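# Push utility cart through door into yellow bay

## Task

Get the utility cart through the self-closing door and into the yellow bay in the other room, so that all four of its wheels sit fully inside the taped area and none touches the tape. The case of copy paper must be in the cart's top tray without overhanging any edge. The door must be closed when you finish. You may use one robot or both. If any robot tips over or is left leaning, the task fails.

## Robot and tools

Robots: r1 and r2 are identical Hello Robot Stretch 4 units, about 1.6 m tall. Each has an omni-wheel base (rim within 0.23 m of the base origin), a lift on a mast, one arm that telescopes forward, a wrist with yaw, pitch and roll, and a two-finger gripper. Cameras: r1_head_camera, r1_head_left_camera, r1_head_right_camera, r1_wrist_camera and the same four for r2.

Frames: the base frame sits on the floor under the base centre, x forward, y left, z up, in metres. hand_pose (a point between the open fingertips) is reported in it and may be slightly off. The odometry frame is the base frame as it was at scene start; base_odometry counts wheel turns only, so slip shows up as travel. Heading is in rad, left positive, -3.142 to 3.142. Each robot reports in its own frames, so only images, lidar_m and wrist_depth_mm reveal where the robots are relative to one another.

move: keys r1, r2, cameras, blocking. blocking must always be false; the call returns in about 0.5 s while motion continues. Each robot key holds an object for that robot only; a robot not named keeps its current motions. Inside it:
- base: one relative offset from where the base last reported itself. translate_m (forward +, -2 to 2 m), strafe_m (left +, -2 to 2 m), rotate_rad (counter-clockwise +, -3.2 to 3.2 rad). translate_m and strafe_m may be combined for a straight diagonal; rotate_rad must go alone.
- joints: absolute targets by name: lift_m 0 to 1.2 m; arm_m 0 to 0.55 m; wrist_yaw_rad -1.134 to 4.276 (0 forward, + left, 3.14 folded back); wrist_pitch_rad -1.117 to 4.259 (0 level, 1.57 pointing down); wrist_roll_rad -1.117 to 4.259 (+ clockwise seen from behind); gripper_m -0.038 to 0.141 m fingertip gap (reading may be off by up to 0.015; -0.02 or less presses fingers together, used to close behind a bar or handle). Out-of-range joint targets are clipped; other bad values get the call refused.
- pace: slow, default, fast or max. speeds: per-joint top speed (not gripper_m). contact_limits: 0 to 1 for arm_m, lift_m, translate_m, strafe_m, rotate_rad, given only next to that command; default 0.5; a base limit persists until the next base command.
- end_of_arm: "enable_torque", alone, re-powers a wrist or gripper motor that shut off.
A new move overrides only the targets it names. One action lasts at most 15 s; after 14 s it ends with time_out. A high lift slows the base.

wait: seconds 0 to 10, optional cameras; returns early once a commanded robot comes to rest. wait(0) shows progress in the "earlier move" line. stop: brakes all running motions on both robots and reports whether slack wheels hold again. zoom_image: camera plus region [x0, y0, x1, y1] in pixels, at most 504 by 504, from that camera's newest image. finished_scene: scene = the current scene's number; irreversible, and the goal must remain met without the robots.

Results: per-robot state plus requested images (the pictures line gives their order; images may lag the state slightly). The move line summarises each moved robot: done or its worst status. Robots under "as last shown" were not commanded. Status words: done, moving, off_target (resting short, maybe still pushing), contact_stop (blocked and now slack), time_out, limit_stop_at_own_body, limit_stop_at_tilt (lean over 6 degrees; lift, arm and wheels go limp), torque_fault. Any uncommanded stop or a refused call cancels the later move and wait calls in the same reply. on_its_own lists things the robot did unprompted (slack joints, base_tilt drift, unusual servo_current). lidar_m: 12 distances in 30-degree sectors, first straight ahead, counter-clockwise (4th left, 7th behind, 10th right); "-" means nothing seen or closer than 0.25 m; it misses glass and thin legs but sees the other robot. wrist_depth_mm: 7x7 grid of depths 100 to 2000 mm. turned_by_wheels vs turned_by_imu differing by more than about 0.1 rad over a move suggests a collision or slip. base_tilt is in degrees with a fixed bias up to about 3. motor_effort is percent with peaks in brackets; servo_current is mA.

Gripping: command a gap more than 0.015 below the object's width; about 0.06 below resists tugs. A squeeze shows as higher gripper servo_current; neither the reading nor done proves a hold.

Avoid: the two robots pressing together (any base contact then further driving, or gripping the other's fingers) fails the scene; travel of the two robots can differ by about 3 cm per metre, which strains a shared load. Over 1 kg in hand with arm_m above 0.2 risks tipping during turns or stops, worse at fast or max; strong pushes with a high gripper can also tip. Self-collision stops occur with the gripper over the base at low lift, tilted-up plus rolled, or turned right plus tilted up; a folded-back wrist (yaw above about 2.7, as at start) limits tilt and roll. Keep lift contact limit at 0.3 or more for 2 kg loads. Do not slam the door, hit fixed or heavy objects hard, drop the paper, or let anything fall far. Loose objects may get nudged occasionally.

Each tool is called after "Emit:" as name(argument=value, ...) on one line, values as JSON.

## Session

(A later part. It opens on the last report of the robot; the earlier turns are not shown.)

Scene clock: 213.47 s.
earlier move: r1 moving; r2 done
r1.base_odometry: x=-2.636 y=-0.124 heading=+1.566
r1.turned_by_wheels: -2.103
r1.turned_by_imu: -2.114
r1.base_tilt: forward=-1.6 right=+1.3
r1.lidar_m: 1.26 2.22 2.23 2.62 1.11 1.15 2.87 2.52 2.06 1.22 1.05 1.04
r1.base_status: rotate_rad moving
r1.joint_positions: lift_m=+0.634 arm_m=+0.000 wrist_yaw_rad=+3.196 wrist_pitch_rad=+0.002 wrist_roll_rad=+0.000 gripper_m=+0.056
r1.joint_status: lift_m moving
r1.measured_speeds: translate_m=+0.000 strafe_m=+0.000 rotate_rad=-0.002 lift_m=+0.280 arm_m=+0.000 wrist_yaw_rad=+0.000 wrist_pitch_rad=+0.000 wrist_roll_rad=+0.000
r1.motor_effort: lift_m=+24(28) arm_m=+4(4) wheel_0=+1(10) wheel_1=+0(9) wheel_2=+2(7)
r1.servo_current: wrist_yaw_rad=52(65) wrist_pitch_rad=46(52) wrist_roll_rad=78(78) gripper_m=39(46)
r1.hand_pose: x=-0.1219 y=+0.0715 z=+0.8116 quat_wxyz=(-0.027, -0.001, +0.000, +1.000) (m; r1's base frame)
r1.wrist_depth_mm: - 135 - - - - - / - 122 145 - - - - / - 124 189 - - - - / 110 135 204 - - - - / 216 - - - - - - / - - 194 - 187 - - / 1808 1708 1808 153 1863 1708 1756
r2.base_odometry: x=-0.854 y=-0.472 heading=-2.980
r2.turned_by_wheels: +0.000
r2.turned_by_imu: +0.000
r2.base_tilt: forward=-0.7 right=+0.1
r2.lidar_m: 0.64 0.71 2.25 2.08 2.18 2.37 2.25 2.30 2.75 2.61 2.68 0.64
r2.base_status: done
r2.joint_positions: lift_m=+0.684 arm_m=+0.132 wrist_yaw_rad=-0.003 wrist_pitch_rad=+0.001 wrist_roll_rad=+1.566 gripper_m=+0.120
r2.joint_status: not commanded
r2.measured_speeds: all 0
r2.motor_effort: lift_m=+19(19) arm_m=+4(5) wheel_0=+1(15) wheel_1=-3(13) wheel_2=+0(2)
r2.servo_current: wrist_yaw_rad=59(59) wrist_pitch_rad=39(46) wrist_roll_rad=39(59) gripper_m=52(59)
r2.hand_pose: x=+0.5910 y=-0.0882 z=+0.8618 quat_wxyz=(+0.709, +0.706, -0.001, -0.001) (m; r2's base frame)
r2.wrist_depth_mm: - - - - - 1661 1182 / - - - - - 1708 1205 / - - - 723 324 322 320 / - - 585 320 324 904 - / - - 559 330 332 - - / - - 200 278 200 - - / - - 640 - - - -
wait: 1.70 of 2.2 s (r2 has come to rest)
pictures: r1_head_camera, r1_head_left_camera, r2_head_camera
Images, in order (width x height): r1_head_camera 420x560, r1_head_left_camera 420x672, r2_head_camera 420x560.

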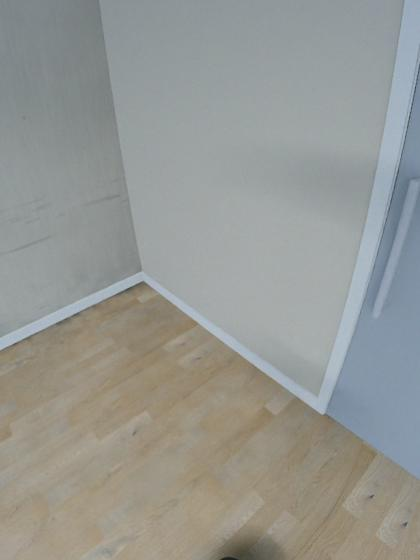

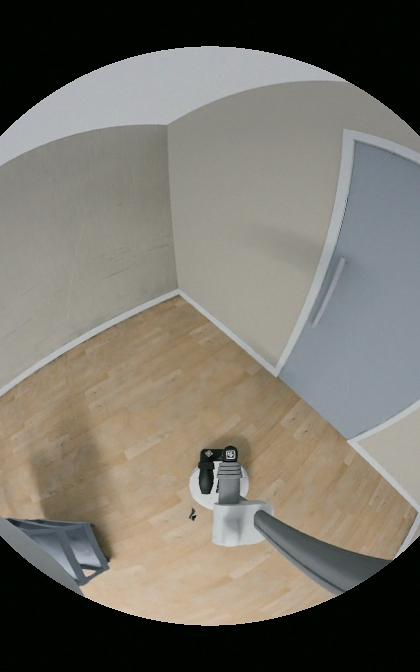

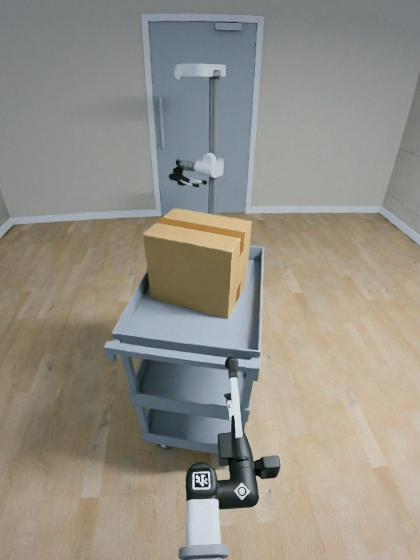

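Emit:
move(r1={"joints":{"wrist_yaw_rad":-0.785,"gripper_m":0.14}}, r2={"base":{"translate_m":0.11},"pace":"default"}, blocking=false, cameras=[])

Emit:
wait(seconds=1.2, cameras=[])

Emit:
move(r2={"joints":{"gripper_m":-0.03}}, blocking=false, cameras=[])

Emit:
wait(seconds=1.2, cameras=["r1_wrist_camera","r1_head_camera","r1_head_right_camera"])

Scene clock: 237.17 s.
earlier move: r1 done
move: r1 moving; r2 moving
r1.base_odometry: x=-2.636 y=-0.124 heading=+1.566
r1.turned_by_wheels: +0.000
r1.turned_by_imu: -0.002
r1.base_tilt: forward=-1.6 right=+1.2
r1.lidar_m: 1.29 2.24 2.22 2.63 1.08 1.16 2.88 2.50 2.08 1.23 1.06 1.04
r1.base_status: done
r1.joint_positions: lift_m=+0.760 arm_m=+0.000 wrist_yaw_rad=+2.607 wrist_pitch_rad=+0.002 wrist_roll_rad=+0.000 gripper_m=+0.075
r1.joint_status: wrist_yaw_rad moving; gripper_m moving; the others done
r1.measured_speeds: translate_m=+0.000 strafe_m=+0.000 rotate_rad=+0.000 lift_m=+0.000 arm_m=+0.000 wrist_yaw_rad=-1.820 wrist_pitch_rad=+0.000 wrist_roll_rad=+0.000
r1.motor_effort: lift_m=+24(24) arm_m=+4(4) wheel_0=+2(2) wheel_1=+0(1) wheel_2=+1(1)
r1.servo_current: wrist_yaw_rad=78(150) wrist_pitch_rad=39(46) wrist_roll_rad=46(59) gripper_m=72(85)
r1.hand_pose: x=-0.0328 y=+0.2221 z=+0.9372 quat_wxyz=(+0.264, -0.001, +0.000, +0.965) (m; r1's base frame)
r1.wrist_depth_mm: - - - - - - - / - - - - - - - / - - - - - - - / - - - - 1308 - - / - - - - 1366 - - / - - 198 - 189 - - / - - - 143 - 1921 -
r2.base_odometry: x=-0.885 y=-0.477 heading=-2.980
r2.turned_by_wheels: +0.000
r2.turned_by_imu: +0.003
r2.base_tilt: forward=-0.7 right=+0.1
r2.lidar_m: 0.61 0.71 2.23 2.09 2.16 2.39 2.26 2.36 2.77 2.61 2.70 0.62
r2.base_status: translate_m moving
r2.joint_positions: lift_m=+0.684 arm_m=+0.132 wrist_yaw_rad=-0.003 wrist_pitch_rad=+0.001 wrist_roll_rad=+1.566 gripper_m=+0.120
r2.joint_status: not commanded
r2.measured_speeds: translate_m=+0.122 strafe_m=+0.000 rotate_rad=-0.001 lift_m=+0.000 arm_m=+0.000 wrist_yaw_rad=+0.000 wrist_pitch_rad=+0.000 wrist_roll_rad=+0.000
r2.motor_effort: lift_m=+18(19) arm_m=+4(4) wheel_0=+9(11) wheel_1=+7(9) wheel_2=-12(13)
r2.servo_current: wrist_yaw_rad=33(59) wrist_pitch_rad=46(46) wrist_roll_rad=39(52) gripper_m=59(59)
r2.hand_pose: x=+0.5910 y=-0.0882 z=+0.8618 quat_wxyz=(+0.709, +0.706, -0.001, -0.001) (m; r2's base frame)
r2.wrist_depth_mm: - - - - - 1708 1182 / - - - - - 1708 1182 / - - - 525 297 294 294 / - - 564 236 296 297 - / - - 525 303 303 - - / - - 200 250 200 - - / - - 603 - - - -
pictures: none
No camera images: "cameras" was empty.

Scene clock: 238.30 s.
earlier move: r1 moving; r2 done
r1.base_odometry: x=-2.636 y=-0.124 heading=+1.566
r1.turned_by_wheels: +0.000
r1.turned_by_imu: +0.000
r1.base_tilt: forward=-1.6 right=+1.2
r1.lidar_m: 1.24 2.21 2.22 2.64 1.10 1.15 2.91 2.52 2.07 1.23 1.05 1.01
r1.base_status: done
r1.joint_positions: lift_m=+0.760 arm_m=+0.000 wrist_yaw_rad=+0.545 wrist_pitch_rad=+0.002 wrist_roll_rad=+0.000 gripper_m=+0.140
r1.joint_status: wrist_yaw_rad moving; gripper_m moving; the others done
r1.measured_speeds: translate_m=+0.000 strafe_m=+0.000 rotate_rad=+0.000 lift_m=+0.000 arm_m=+0.000 wrist_yaw_rad=-1.820 wrist_pitch_rad=+0.000 wrist_roll_rad=+0.000
r1.motor_effort: lift_m=+24(24) arm_m=+4(4) wheel_0=+2(2) wheel_1=+1(1) wheel_2=+1(1)
r1.servo_current: wrist_yaw_rad=91(150) wrist_pitch_rad=39(46) wrist_roll_rad=39(65) gripper_m=46(104)
r1.hand_pose: x=+0.4628 y=+0.0746 z=+0.9372 quat_wxyz=(+0.963, +0.000, +0.001, +0.269) (m; r1's base frame)
r1.wrist_depth_mm: - - - - - - - / - - - - - - - / - - - - - - - / - - - - - - - / - - - - - - - / - 194 - - - 193 - / - 157 - 144 - - -
r2.base_odometry: x=-0.963 y=-0.490 heading=-2.979
r2.turned_by_wheels: +0.000
r2.turned_by_imu: +0.001
r2.base_tilt: forward=-0.7 right=+0.1
r2.lidar_m: 0.54 0.60 2.24 2.10 2.17 2.47 2.35 2.42 2.75 2.62 2.70 0.53
r2.base_status: done
r2.joint_positions: lift_m=+0.684 arm_m=+0.132 wrist_yaw_rad=-0.003 wrist_pitch_rad=+0.001 wrist_roll_rad=+1.566 gripper_m=+0.120
r2.joint_status: not commanded
r2.measured_speeds: all 0
r2.motor_effort: lift_m=+19(19) arm_m=+4(5) wheel_0=+3(11) wheel_1=+4(9) wheel_2=-3(13)
r2.servo_current: wrist_yaw_rad=39(59) wrist_pitch_rad=39(52) wrist_roll_rad=46(65) gripper_m=59(59)
r2.hand_pose: x=+0.5910 y=-0.0882 z=+0.8618 quat_wxyz=(+0.709, +0.706, +0.000, -0.001) (m; r2's base frame)
r2.wrist_depth_mm: - - - - - 1661 1160 / - - - - - 1708 1138 / - - - 148 149 216 215 / - - 484 151 213 820 - / - 439 430 156 220 809 - / - - 200 161 225 - - / - - 504 - 236 - -
wait: 1.13 of 1.2 s (r2 has come to rest)
pictures: none
No camera images: "cameras" was empty.

Scene clock: 238.80 s.
earlier move: r1 moving
move: r2 moving
r1.base_odometry: x=-2.636 y=-0.124 heading=+1.566
r1.turned_by_wheels: +0.000
r1.turned_by_imu: +0.000
r1.base_tilt: forward=-1.6 right=+1.3
r1.lidar_m: 1.28 2.21 2.23 2.65 1.09 1.15 2.90 2.50 2.09 1.23 1.07 1.02
r1.base_status: not commanded
r1.joint_positions: lift_m=+0.760 arm_m=+0.000 wrist_yaw_rad=-0.365 wrist_pitch_rad=+0.002 wrist_roll_rad=+0.000 gripper_m=+0.140
r1.joint_status: wrist_yaw_rad moving; the others done
r1.measured_speeds: translate_m=+0.000 strafe_m=+0.000 rotate_rad=+0.000 lift_m=+0.000 arm_m=+0.000 wrist_yaw_rad=-1.820 wrist_pitch_rad=+0.000 wrist_roll_rad=+0.000
r1.motor_effort: lift_m=+24(24) arm_m=+4(4) wheel_0=+2(2) wheel_1=+0(1) wheel_2=+1(1)
r1.servo_current: wrist_yaw_rad=104(117) wrist_pitch_rad=33(46) wrist_roll_rad=46(59) gripper_m=46(46)
r1.hand_pose: x=+0.4090 y=-0.1847 z=+0.9372 quat_wxyz=(+0.983, +0.000, +0.001, -0.182) (m; r1's base frame)
r1.wrist_depth_mm: - - - - - - - / - - - - - - - / - - - - - - - / - - - - - - - / - - - - - - - / - 193 - - 187 193 - / - - - 136 - - -
r2.base_odometry: x=-0.963 y=-0.490 heading=-2.979
r2.turned_by_wheels: +0.000
r2.turned_by_imu: +0.000
r2.base_tilt: forward=-0.7 right=+0.1
r2.lidar_m: 0.53 0.57 2.25 2.10 2.16 2.51 2.34 2.44 2.78 2.62 2.69 0.53
r2.base_status: not commanded
r2.joint_positions: lift_m=+0.684 arm_m=+0.132 wrist_yaw_rad=-0.003 wrist_pitch_rad=+0.004 wrist_roll_rad=+1.567 gripper_m=+0.106
r2.joint_status: gripper_m moving
r2.measured_speeds: translate_m=+0.000 strafe_m=+0.000 rotate_rad=+0.000 lift_m=+0.000 arm_m=+0.000 wrist_yaw_rad=+0.000 wrist_pitch_rad=+0.015 wrist_roll_rad=+0.001
r2.motor_effort: lift_m=+19(19) arm_m=+4(4) wheel_0=+3(3) wheel_1=+4(4) wheel_2=-3(4)
r2.servo_current: wrist_yaw_rad=39(59) wrist_pitch_rad=39(46) wrist_roll_rad=52(52) gripper_m=163(163)
r2.hand_pose: x=+0.5910 y=-0.0882 z=+0.8609 quat_wxyz=(+0.709, +0.706, +0.001, -0.002) (m; r2's base frame)
r2.wrist_depth_mm: - - - - - 1618 1138 / - - - - - 1618 1160 / - - - 148 208 216 216 / - 559 477 151 213 219 - / - 433 421 158 220 - - / - 473 197 164 212 - - / - 521 500 - - - -
pictures: none
No camera images: "cameras" was empty.

Scene clock: 239.50 s.
earlier move: r1 done; r2 moving
r1.base_odometry: x=-2.636 y=-0.124 heading=+1.566
r1.turned_by_wheels: +0.000
r1.turned_by_imu: +0.000
r1.base_tilt: forward=-1.6 right=+1.3
r1.lidar_m: 1.29 2.23 2.24 2.64 1.10 1.15 2.87 2.52 2.07 1.22 1.06 1.07
r1.base_status: not commanded
r1.joint_positions: lift_m=+0.760 arm_m=+0.000 wrist_yaw_rad=-0.782 wrist_pitch_rad=+0.002 wrist_roll_rad=+0.000 gripper_m=+0.140
r1.joint_status: all done
r1.measured_speeds: all 0
r1.motor_effort: lift_m=+24(24) arm_m=+4(4) wheel_0=+2(3) wheel_1=+1(1) wheel_2=+1(1)
r1.servo_current: wrist_yaw_rad=59(117) wrist_pitch_rad=46(52) wrist_roll_rad=59(72) gripper_m=46(46)
r1.hand_pose: x=+0.3137 y=-0.2653 z=+0.9372 quat_wxyz=(+0.924, +0.000, +0.001, -0.381) (m; r1's base frame)
r1.wrist_depth_mm: - - - - - - - / - - 820 - - - - / - - 831 - - - - / - - - - - - - / - - - - - - - / - 193 - - 187 194 - / - - - 136 - - -
r2.base_odometry: x=-0.963 y=-0.490 heading=-2.979
r2.turned_by_wheels: +0.000
r2.turned_by_imu: +0.000
r2.base_tilt: forward=-0.6 right=+0.1
r2.lidar_m: 0.53 0.61 2.26 2.11 2.17 2.47 2.32 2.42 2.77 2.62 2.68 0.53
r2.base_status: not commanded
r2.joint_positions: lift_m=+0.684 arm_m=+0.132 wrist_yaw_rad=-0.003 wrist_pitch_rad=+0.012 wrist_roll_rad=+1.567 gripper_m=+0.041
r2.joint_status: gripper_m moving
r2.measured_speeds: all 0
r2.motor_effort: lift_m=+19(20) arm_m=+4(5) wheel_0=+3(3) wheel_1=+4(4) wheel_2=-3(4)
r2.servo_current: wrist_yaw_rad=39(65) wrist_pitch_rad=65(65) wrist_roll_rad=52(52) gripper_m=319(319)
r2.hand_pose: x=+0.5910 y=-0.0882 z=+0.8585 quat_wxyz=(+0.708, +0.706, +0.003, -0.005) (m; r2's base frame)
r2.wrist_depth_mm: - - - - - 1537 1098 / - - - - - 1537 1098 / - - - 151 221 224 226 / - 512 449 156 218 - - / - 430 424 223 225 - - / - 462 188 229 207 175 - / - - 500 - - - -
wait: 0.70 of 1.2 s (r1 has come to rest)
pictures: r1_head_camera, r1_head_right_camera, r1_wrist_camera
Images, in order (width x height): r1_head_camera 420x560, r1_head_right_camera 420x672, r1_wrist_camera 616x392.

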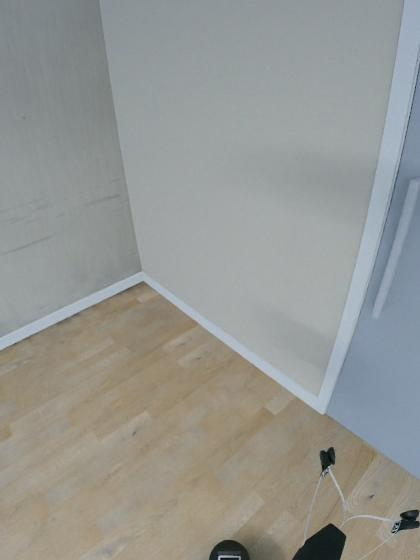

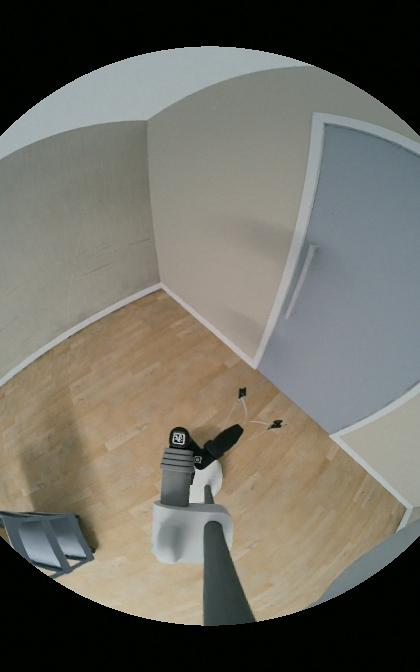

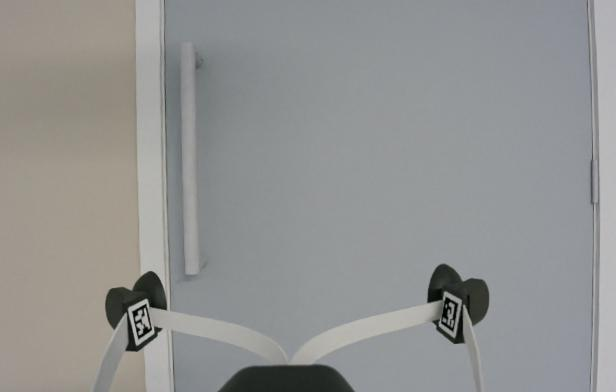

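Emit:
move(r1={"base":{"translate_m":0.41,"strafe_m":-0.085},"joints":{"lift_m":0.82},"pace":"default"}, r2={"base":{"translate_m":0.15},"pace":"slow"}, blocking=false, cameras=[])

Emit:
wait(seconds=1.9, cameras=["r1_wrist_camera","r2_head_camera"])

Scene clock: 249.20 s.
earlier move: r2 done
move: r1 moving; r2 moving
r1.base_odometry: x=-2.630 y=-0.092 heading=+1.566
r1.turned_by_wheels: +0.000
r1.turned_by_imu: +0.000
r1.base_tilt: forward=-1.6 right=+1.3
r1.lidar_m: 1.24 2.20 2.21 2.60 1.10 1.15 2.90 2.54 2.03 1.20 1.03 1.00
r1.base_status: translate_m moving; strafe_m moving
r1.joint_positions: lift_m=+0.797 arm_m=+0.000 wrist_yaw_rad=-0.783 wrist_pitch_rad=+0.002 wrist_roll_rad=+0.000 gripper_m=+0.140
r1.joint_status: lift_m moving
r1.measured_speeds: translate_m=+0.121 strafe_m=-0.025 rotate_rad=+0.000 lift_m=+0.123 arm_m=+0.000 wrist_yaw_rad=+0.000 wrist_pitch_rad=+0.000 wrist_roll_rad=+0.000
r1.motor_effort: lift_m=+27(27) arm_m=+4(4) wheel_0=+11(11) wheel_1=+5(8) wheel_2=-9(9)
r1.servo_current: wrist_yaw_rad=59(65) wrist_pitch_rad=39(46) wrist_roll_rad=52(59) gripper_m=39(46)
r1.hand_pose: x=+0.3137 y=-0.2653 z=+0.9742 quat_wxyz=(+0.924, +0.000, +0.001, -0.381) (m; r1's base frame)
r1.wrist_depth_mm: - - - - - - - / - - - - - - - / - - - - - - - / - - - - - - - / - - - - - - - / - 193 175 - 187 194 - / - - - 136 - - -
r2.base_odometry: x=-0.975 y=-0.492 heading=-2.980
r2.turned_by_wheels: +0.000
r2.turned_by_imu: +0.001
r2.base_tilt: forward=-0.7 right=+0.0
r2.lidar_m: 0.54 0.58 2.23 2.09 2.16 2.51 2.36 2.44 2.76 2.61 2.71 0.55
r2.base_status: translate_m moving
r2.joint_positions: lift_m=+0.684 arm_m=+0.132 wrist_yaw_rad=-0.003 wrist_pitch_rad=+0.002 wrist_roll_rad=+1.567 gripper_m=-0.029
r2.joint_status: all done
r2.measured_speeds: translate_m=+0.049 strafe_m=+0.000 rotate_rad=-0.001 lift_m=+0.000 arm_m=+0.000 wrist_yaw_rad=+0.000 wrist_pitch_rad=-0.002 wrist_roll_rad=+0.000
r2.motor_effort: lift_m=+19(19) arm_m=+4(4) wheel_0=+7(10) wheel_1=+7(8) wheel_2=-14(14)
r2.servo_current: wrist_yaw_rad=46(52) wrist_pitch_rad=39(46) wrist_roll_rad=52(52) gripper_m=98(137)
r2.hand_pose: x=+0.5910 y=-0.0882 z=+0.8616 quat_wxyz=(+0.708, +0.706, +0.000, -0.002) (m; r2's base frame)
r2.wrist_depth_mm: - - - - - 1808 1182 / - - - - - 1756 1229 / - - - 152 150 213 214 / - - 484 157 216 809 - / - - 436 161 222 809 - / - - 183 166 180 - - / - - 504 - 236 - -
pictures: none
No camera images: "cameras" was empty.

Scene clock: 251.10 s.
earlier move: r1 moving; r2 moving
r1.base_odometry: x=-2.550 y=+0.282 heading=+1.566
r1.turned_by_wheels: +0.000
r1.turned_by_imu: +0.000
r1.base_tilt: forward=-1.5 right=+1.3
r1.lidar_m: 0.90 1.62 1.98 2.34 1.29 1.32 3.15 2.75 1.42 0.86 0.71 0.64
r1.base_status: translate_m moving; strafe_m moving
r1.joint_positions: lift_m=+0.820 arm_m=+0.000 wrist_yaw_rad=-0.783 wrist_pitch_rad=+0.002 wrist_roll_rad=+0.000 gripper_m=+0.140
r1.joint_status: all done
r1.measured_speeds: translate_m=+0.045 strafe_m=-0.010 rotate_rad=+0.001 lift_m=+0.000 arm_m=+0.000 wrist_yaw_rad=+0.000 wrist_pitch_rad=+0.000 wrist_roll_rad=+0.000
r1.motor_effort: lift_m=+24(27) arm_m=+4(4) wheel_0=-1(11) wheel_1=+2(8) wheel_2=+1(10)
r1.servo_current: wrist_yaw_rad=52(72) wrist_pitch_rad=39(46) wrist_roll_rad=39(65) gripper_m=39(52)
r1.hand_pose: x=+0.3137 y=-0.2653 z=+0.9972 quat_wxyz=(+0.924, +0.000, +0.001, -0.381) (m; r1's base frame)
r1.wrist_depth_mm: - - - 564 559 559 549 / - - - 569 564 559 554 / - - - 496 569 549 554 / - - - 492 564 559 554 / - - - 500 564 559 554 / - 194 - 492 210 197 559 / - - - 136 574 559 564
r2.base_odometry: x=-1.110 y=-0.514 heading=-2.979
r2.turned_by_wheels: +0.000
r2.turned_by_imu: +0.001
r2.base_tilt: forward=-0.7 right=+0.0
r2.lidar_m: 0.53 0.55 2.24 2.09 2.16 2.67 2.50 2.57 2.74 2.61 2.71 0.54
r2.base_status: translate_m moving
r2.joint_positions: lift_m=+0.684 arm_m=+0.132 wrist_yaw_rad=-0.001 wrist_pitch_rad=+0.002 wrist_roll_rad=+1.567 gripper_m=-0.029
r2.joint_status: all done
r2.measured_speeds: translate_m=+0.011 strafe_m=+0.000 rotate_rad=-0.001 lift_m=+0.000 arm_m=+0.000 wrist_yaw_rad=+0.000 wrist_pitch_rad=+0.000 wrist_roll_rad=+0.000
r2.motor_effort: lift_m=+19(19) arm_m=+4(5) wheel_0=+6(10) wheel_1=+4(8) wheel_2=-6(17)
r2.servo_current: wrist_yaw_rad=39(59) wrist_pitch_rad=46(46) wrist_roll_rad=39(65) gripper_m=98(137)
r2.hand_pose: x=+0.5912 y=-0.0876 z=+0.8617 quat_wxyz=(+0.708, +0.706, +0.000, -0.001) (m; r2's base frame)
r2.wrist_depth_mm: - - - - - 1756 1205 / - - - - - 1756 1205 / - - - 156 155 220 220 / - - 525 159 219 809 - / - 445 430 163 223 831 - / - - 184 167 181 - - / - - 492 - 232 - -
wait: 1.90 s; no rest
pictures: r1_wrist_camera, r2_head_camera
Images, in order (width x height): r1_wrist_camera 616x392, r2_head_camera 420x560.

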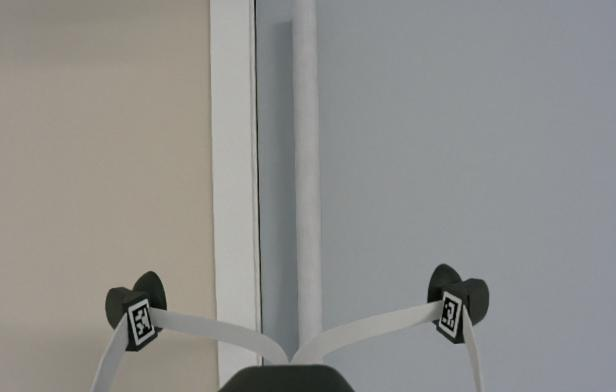

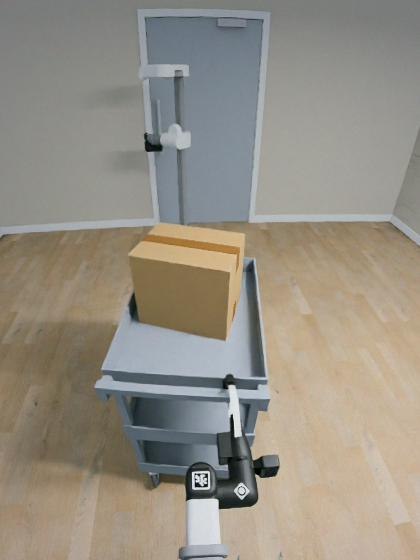

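Emit:
move(r1={"base":{"translate_m":0.215,"strafe_m":-0.218},"contact_limits":{"translate_m":0.3},"pace":"default"}, blocking=false, cameras=[])

Emit:
wait(seconds=2, cameras=["r1_wrist_camera"])

Scene clock: 260.00 s.
earlier move: r1 done; r2 done
move: r1 moving
r1.base_odometry: x=-2.526 y=+0.308 heading=+1.566
r1.turned_by_wheels: +0.000
r1.turned_by_imu: +0.000
r1.base_tilt: forward=-1.6 right=+1.3
r1.lidar_m: 0.83 1.55 1.99 2.36 1.34 1.35 3.16 2.77 1.35 0.78 0.67 0.59
r1.base_status: translate_m moving; strafe_m moving
r1.joint_positions: lift_m=+0.820 arm_m=+0.000 wrist_yaw_rad=-0.783 wrist_pitch_rad=+0.002 wrist_roll_rad=+0.000 gripper_m=+0.140
r1.joint_status: not commanded
r1.measured_speeds: translate_m=+0.087 strafe_m=-0.089 rotate_rad=+0.002 lift_m=+0.000 arm_m=+0.000 wrist_yaw_rad=+0.000 wrist_pitch_rad=+0.000 wrist_roll_rad=+0.000
r1.motor_effort: lift_m=+24(24) arm_m=+4(4) wheel_0=+10(10) wheel_1=-5(6) wheel_2=-6(7)
r1.servo_current: wrist_yaw_rad=46(65) wrist_pitch_rad=39(46) wrist_roll_rad=46(65) gripper_m=46(46)
r1.contact_limits: translate_m 0.3
r1.hand_pose: x=+0.3137 y=-0.2653 z=+0.9972 quat_wxyz=(+0.924, +0.000, +0.001, -0.381) (m; r1's base frame)
r1.wrist_depth_mm: - - - 530 530 530 521 / - - - 539 530 525 530 / - - - 539 539 525 530 / - - - 539 530 530 521 / - - - 539 535 535 530 / - 195 - 544 530 198 530 / - - - 144 535 535 530
r2.base_odometry: x=-1.111 y=-0.514 heading=-2.979
r2.turned_by_wheels: +0.000
r2.turned_by_imu: +0.001
r2.base_tilt: forward=-0.6 right=+0.0
r2.lidar_m: 0.53 0.60 2.25 2.12 2.18 2.66 2.48 2.60 2.73 2.62 2.69 0.52
r2.base_status: done
r2.joint_positions: lift_m=+0.684 arm_m=+0.132 wrist_yaw_rad=-0.001 wrist_pitch_rad=+0.002 wrist_roll_rad=+1.567 gripper_m=-0.029
r2.joint_status: not commanded
r2.measured_speeds: all 0
r2.motor_effort: lift_m=+19(19) arm_m=+4(4) wheel_0=+6(7) wheel_1=+4(5) wheel_2=-6(6)
r2.servo_current: wrist_yaw_rad=46(59) wrist_pitch_rad=33(46) wrist_roll_rad=46(65) gripper_m=91(91)
r2.hand_pose: x=+0.5912 y=-0.0876 z=+0.8617 quat_wxyz=(+0.708, +0.706, +0.000, -0.001) (m; r2's base frame)
r2.wrist_depth_mm: - - - - - 1756 1182 / - - - - - 1756 1205 / - - - 156 155 220 220 / - - 525 160 219 809 - / - 445 433 163 223 831 - / - - 184 166 181 - - / - - 496 - 232 - -
pictures: none
No camera images: "cameras" was empty.

Scene clock: 261.97 s.
earlier move: r1 done
r1.base_odometry: x=-2.331 y=+0.500 heading=+1.566
r1.turned_by_wheels: +0.000
r1.turned_by_imu: -0.001
r1.base_tilt: forward=-1.6 right=+1.3
r1.lidar_m: 0.50 0.96 1.98 2.35 1.61 1.61 3.15 2.76 0.85 0.48 0.41 0.33
r1.base_status: done
r1.joint_positions: lift_m=+0.820 arm_m=+0.000 wrist_yaw_rad=-0.783 wrist_pitch_rad=+0.002 wrist_roll_rad=+0.000 gripper_m=+0.140
r1.joint_status: not commanded
r1.measured_speeds: all 0
r1.motor_effort: lift_m=+24(24) arm_m=+4(4) wheel_0=+1(11) wheel_1=-3(7) wheel_2=-1(8)
r1.servo_current: wrist_yaw_rad=46(65) wrist_pitch_rad=39(52) wrist_roll_rad=39(72) gripper_m=52(52)
r1.contact_limits: translate_m 0.3
r1.hand_pose: x=+0.3137 y=-0.2653 z=+0.9972 quat_wxyz=(+0.924, +0.000, +0.001, -0.381) (m; r1's base frame)
r1.wrist_depth_mm: 270 - 264 183 259 256 255 / 268 - 265 183 259 258 254 / 271 - 265 185 262 259 257 / 271 - 266 186 262 259 256 / 273 - 268 186 263 259 257 / 273 196 267 185 263 207 258 / 273 156 268 144 263 260 258
r2.base_odometry: x=-1.111 y=-0.514 heading=-2.979
r2.turned_by_wheels: +0.000
r2.turned_by_imu: +0.000
r2.base_tilt: forward=-0.7 right=+0.1
r2.lidar_m: 0.52 0.57 2.24 2.13 2.17 2.67 2.51 2.59 2.77 2.59 2.70 0.52
r2.base_status: done
r2.joint_positions: lift_m=+0.684 arm_m=+0.132 wrist_yaw_rad=-0.001 wrist_pitch_rad=+0.002 wrist_roll_rad=+1.567 gripper_m=-0.029
r2.joint_status: not commanded
r2.measured_speeds: all 0
r2.motor_effort: lift_m=+19(19) arm_m=+4(4) wheel_0=+6(7) wheel_1=+4(5) wheel_2=-6(6)
r2.servo_current: wrist_yaw_rad=46(59) wrist_pitch_rad=46(46) wrist_roll_rad=52(65) gripper_m=98(98)
r2.hand_pose: x=+0.5912 y=-0.0876 z=+0.8617 quat_wxyz=(+0.708, +0.706, +0.000, -0.001) (m; r2's base frame)
r2.wrist_depth_mm: - - - - - 1808 1205 / - - - - - 1808 1229 / - - - 156 155 220 220 / - - 530 159 219 809 - / - 442 430 163 222 831 - / - - 183 167 181 - - / - - 492 - 232 - -
wait: 1.97 of 2 s (r1 has come to rest)
pictures: r1_wrist_camera
Images, in order (width x height): r1_wrist_camera 616x392.

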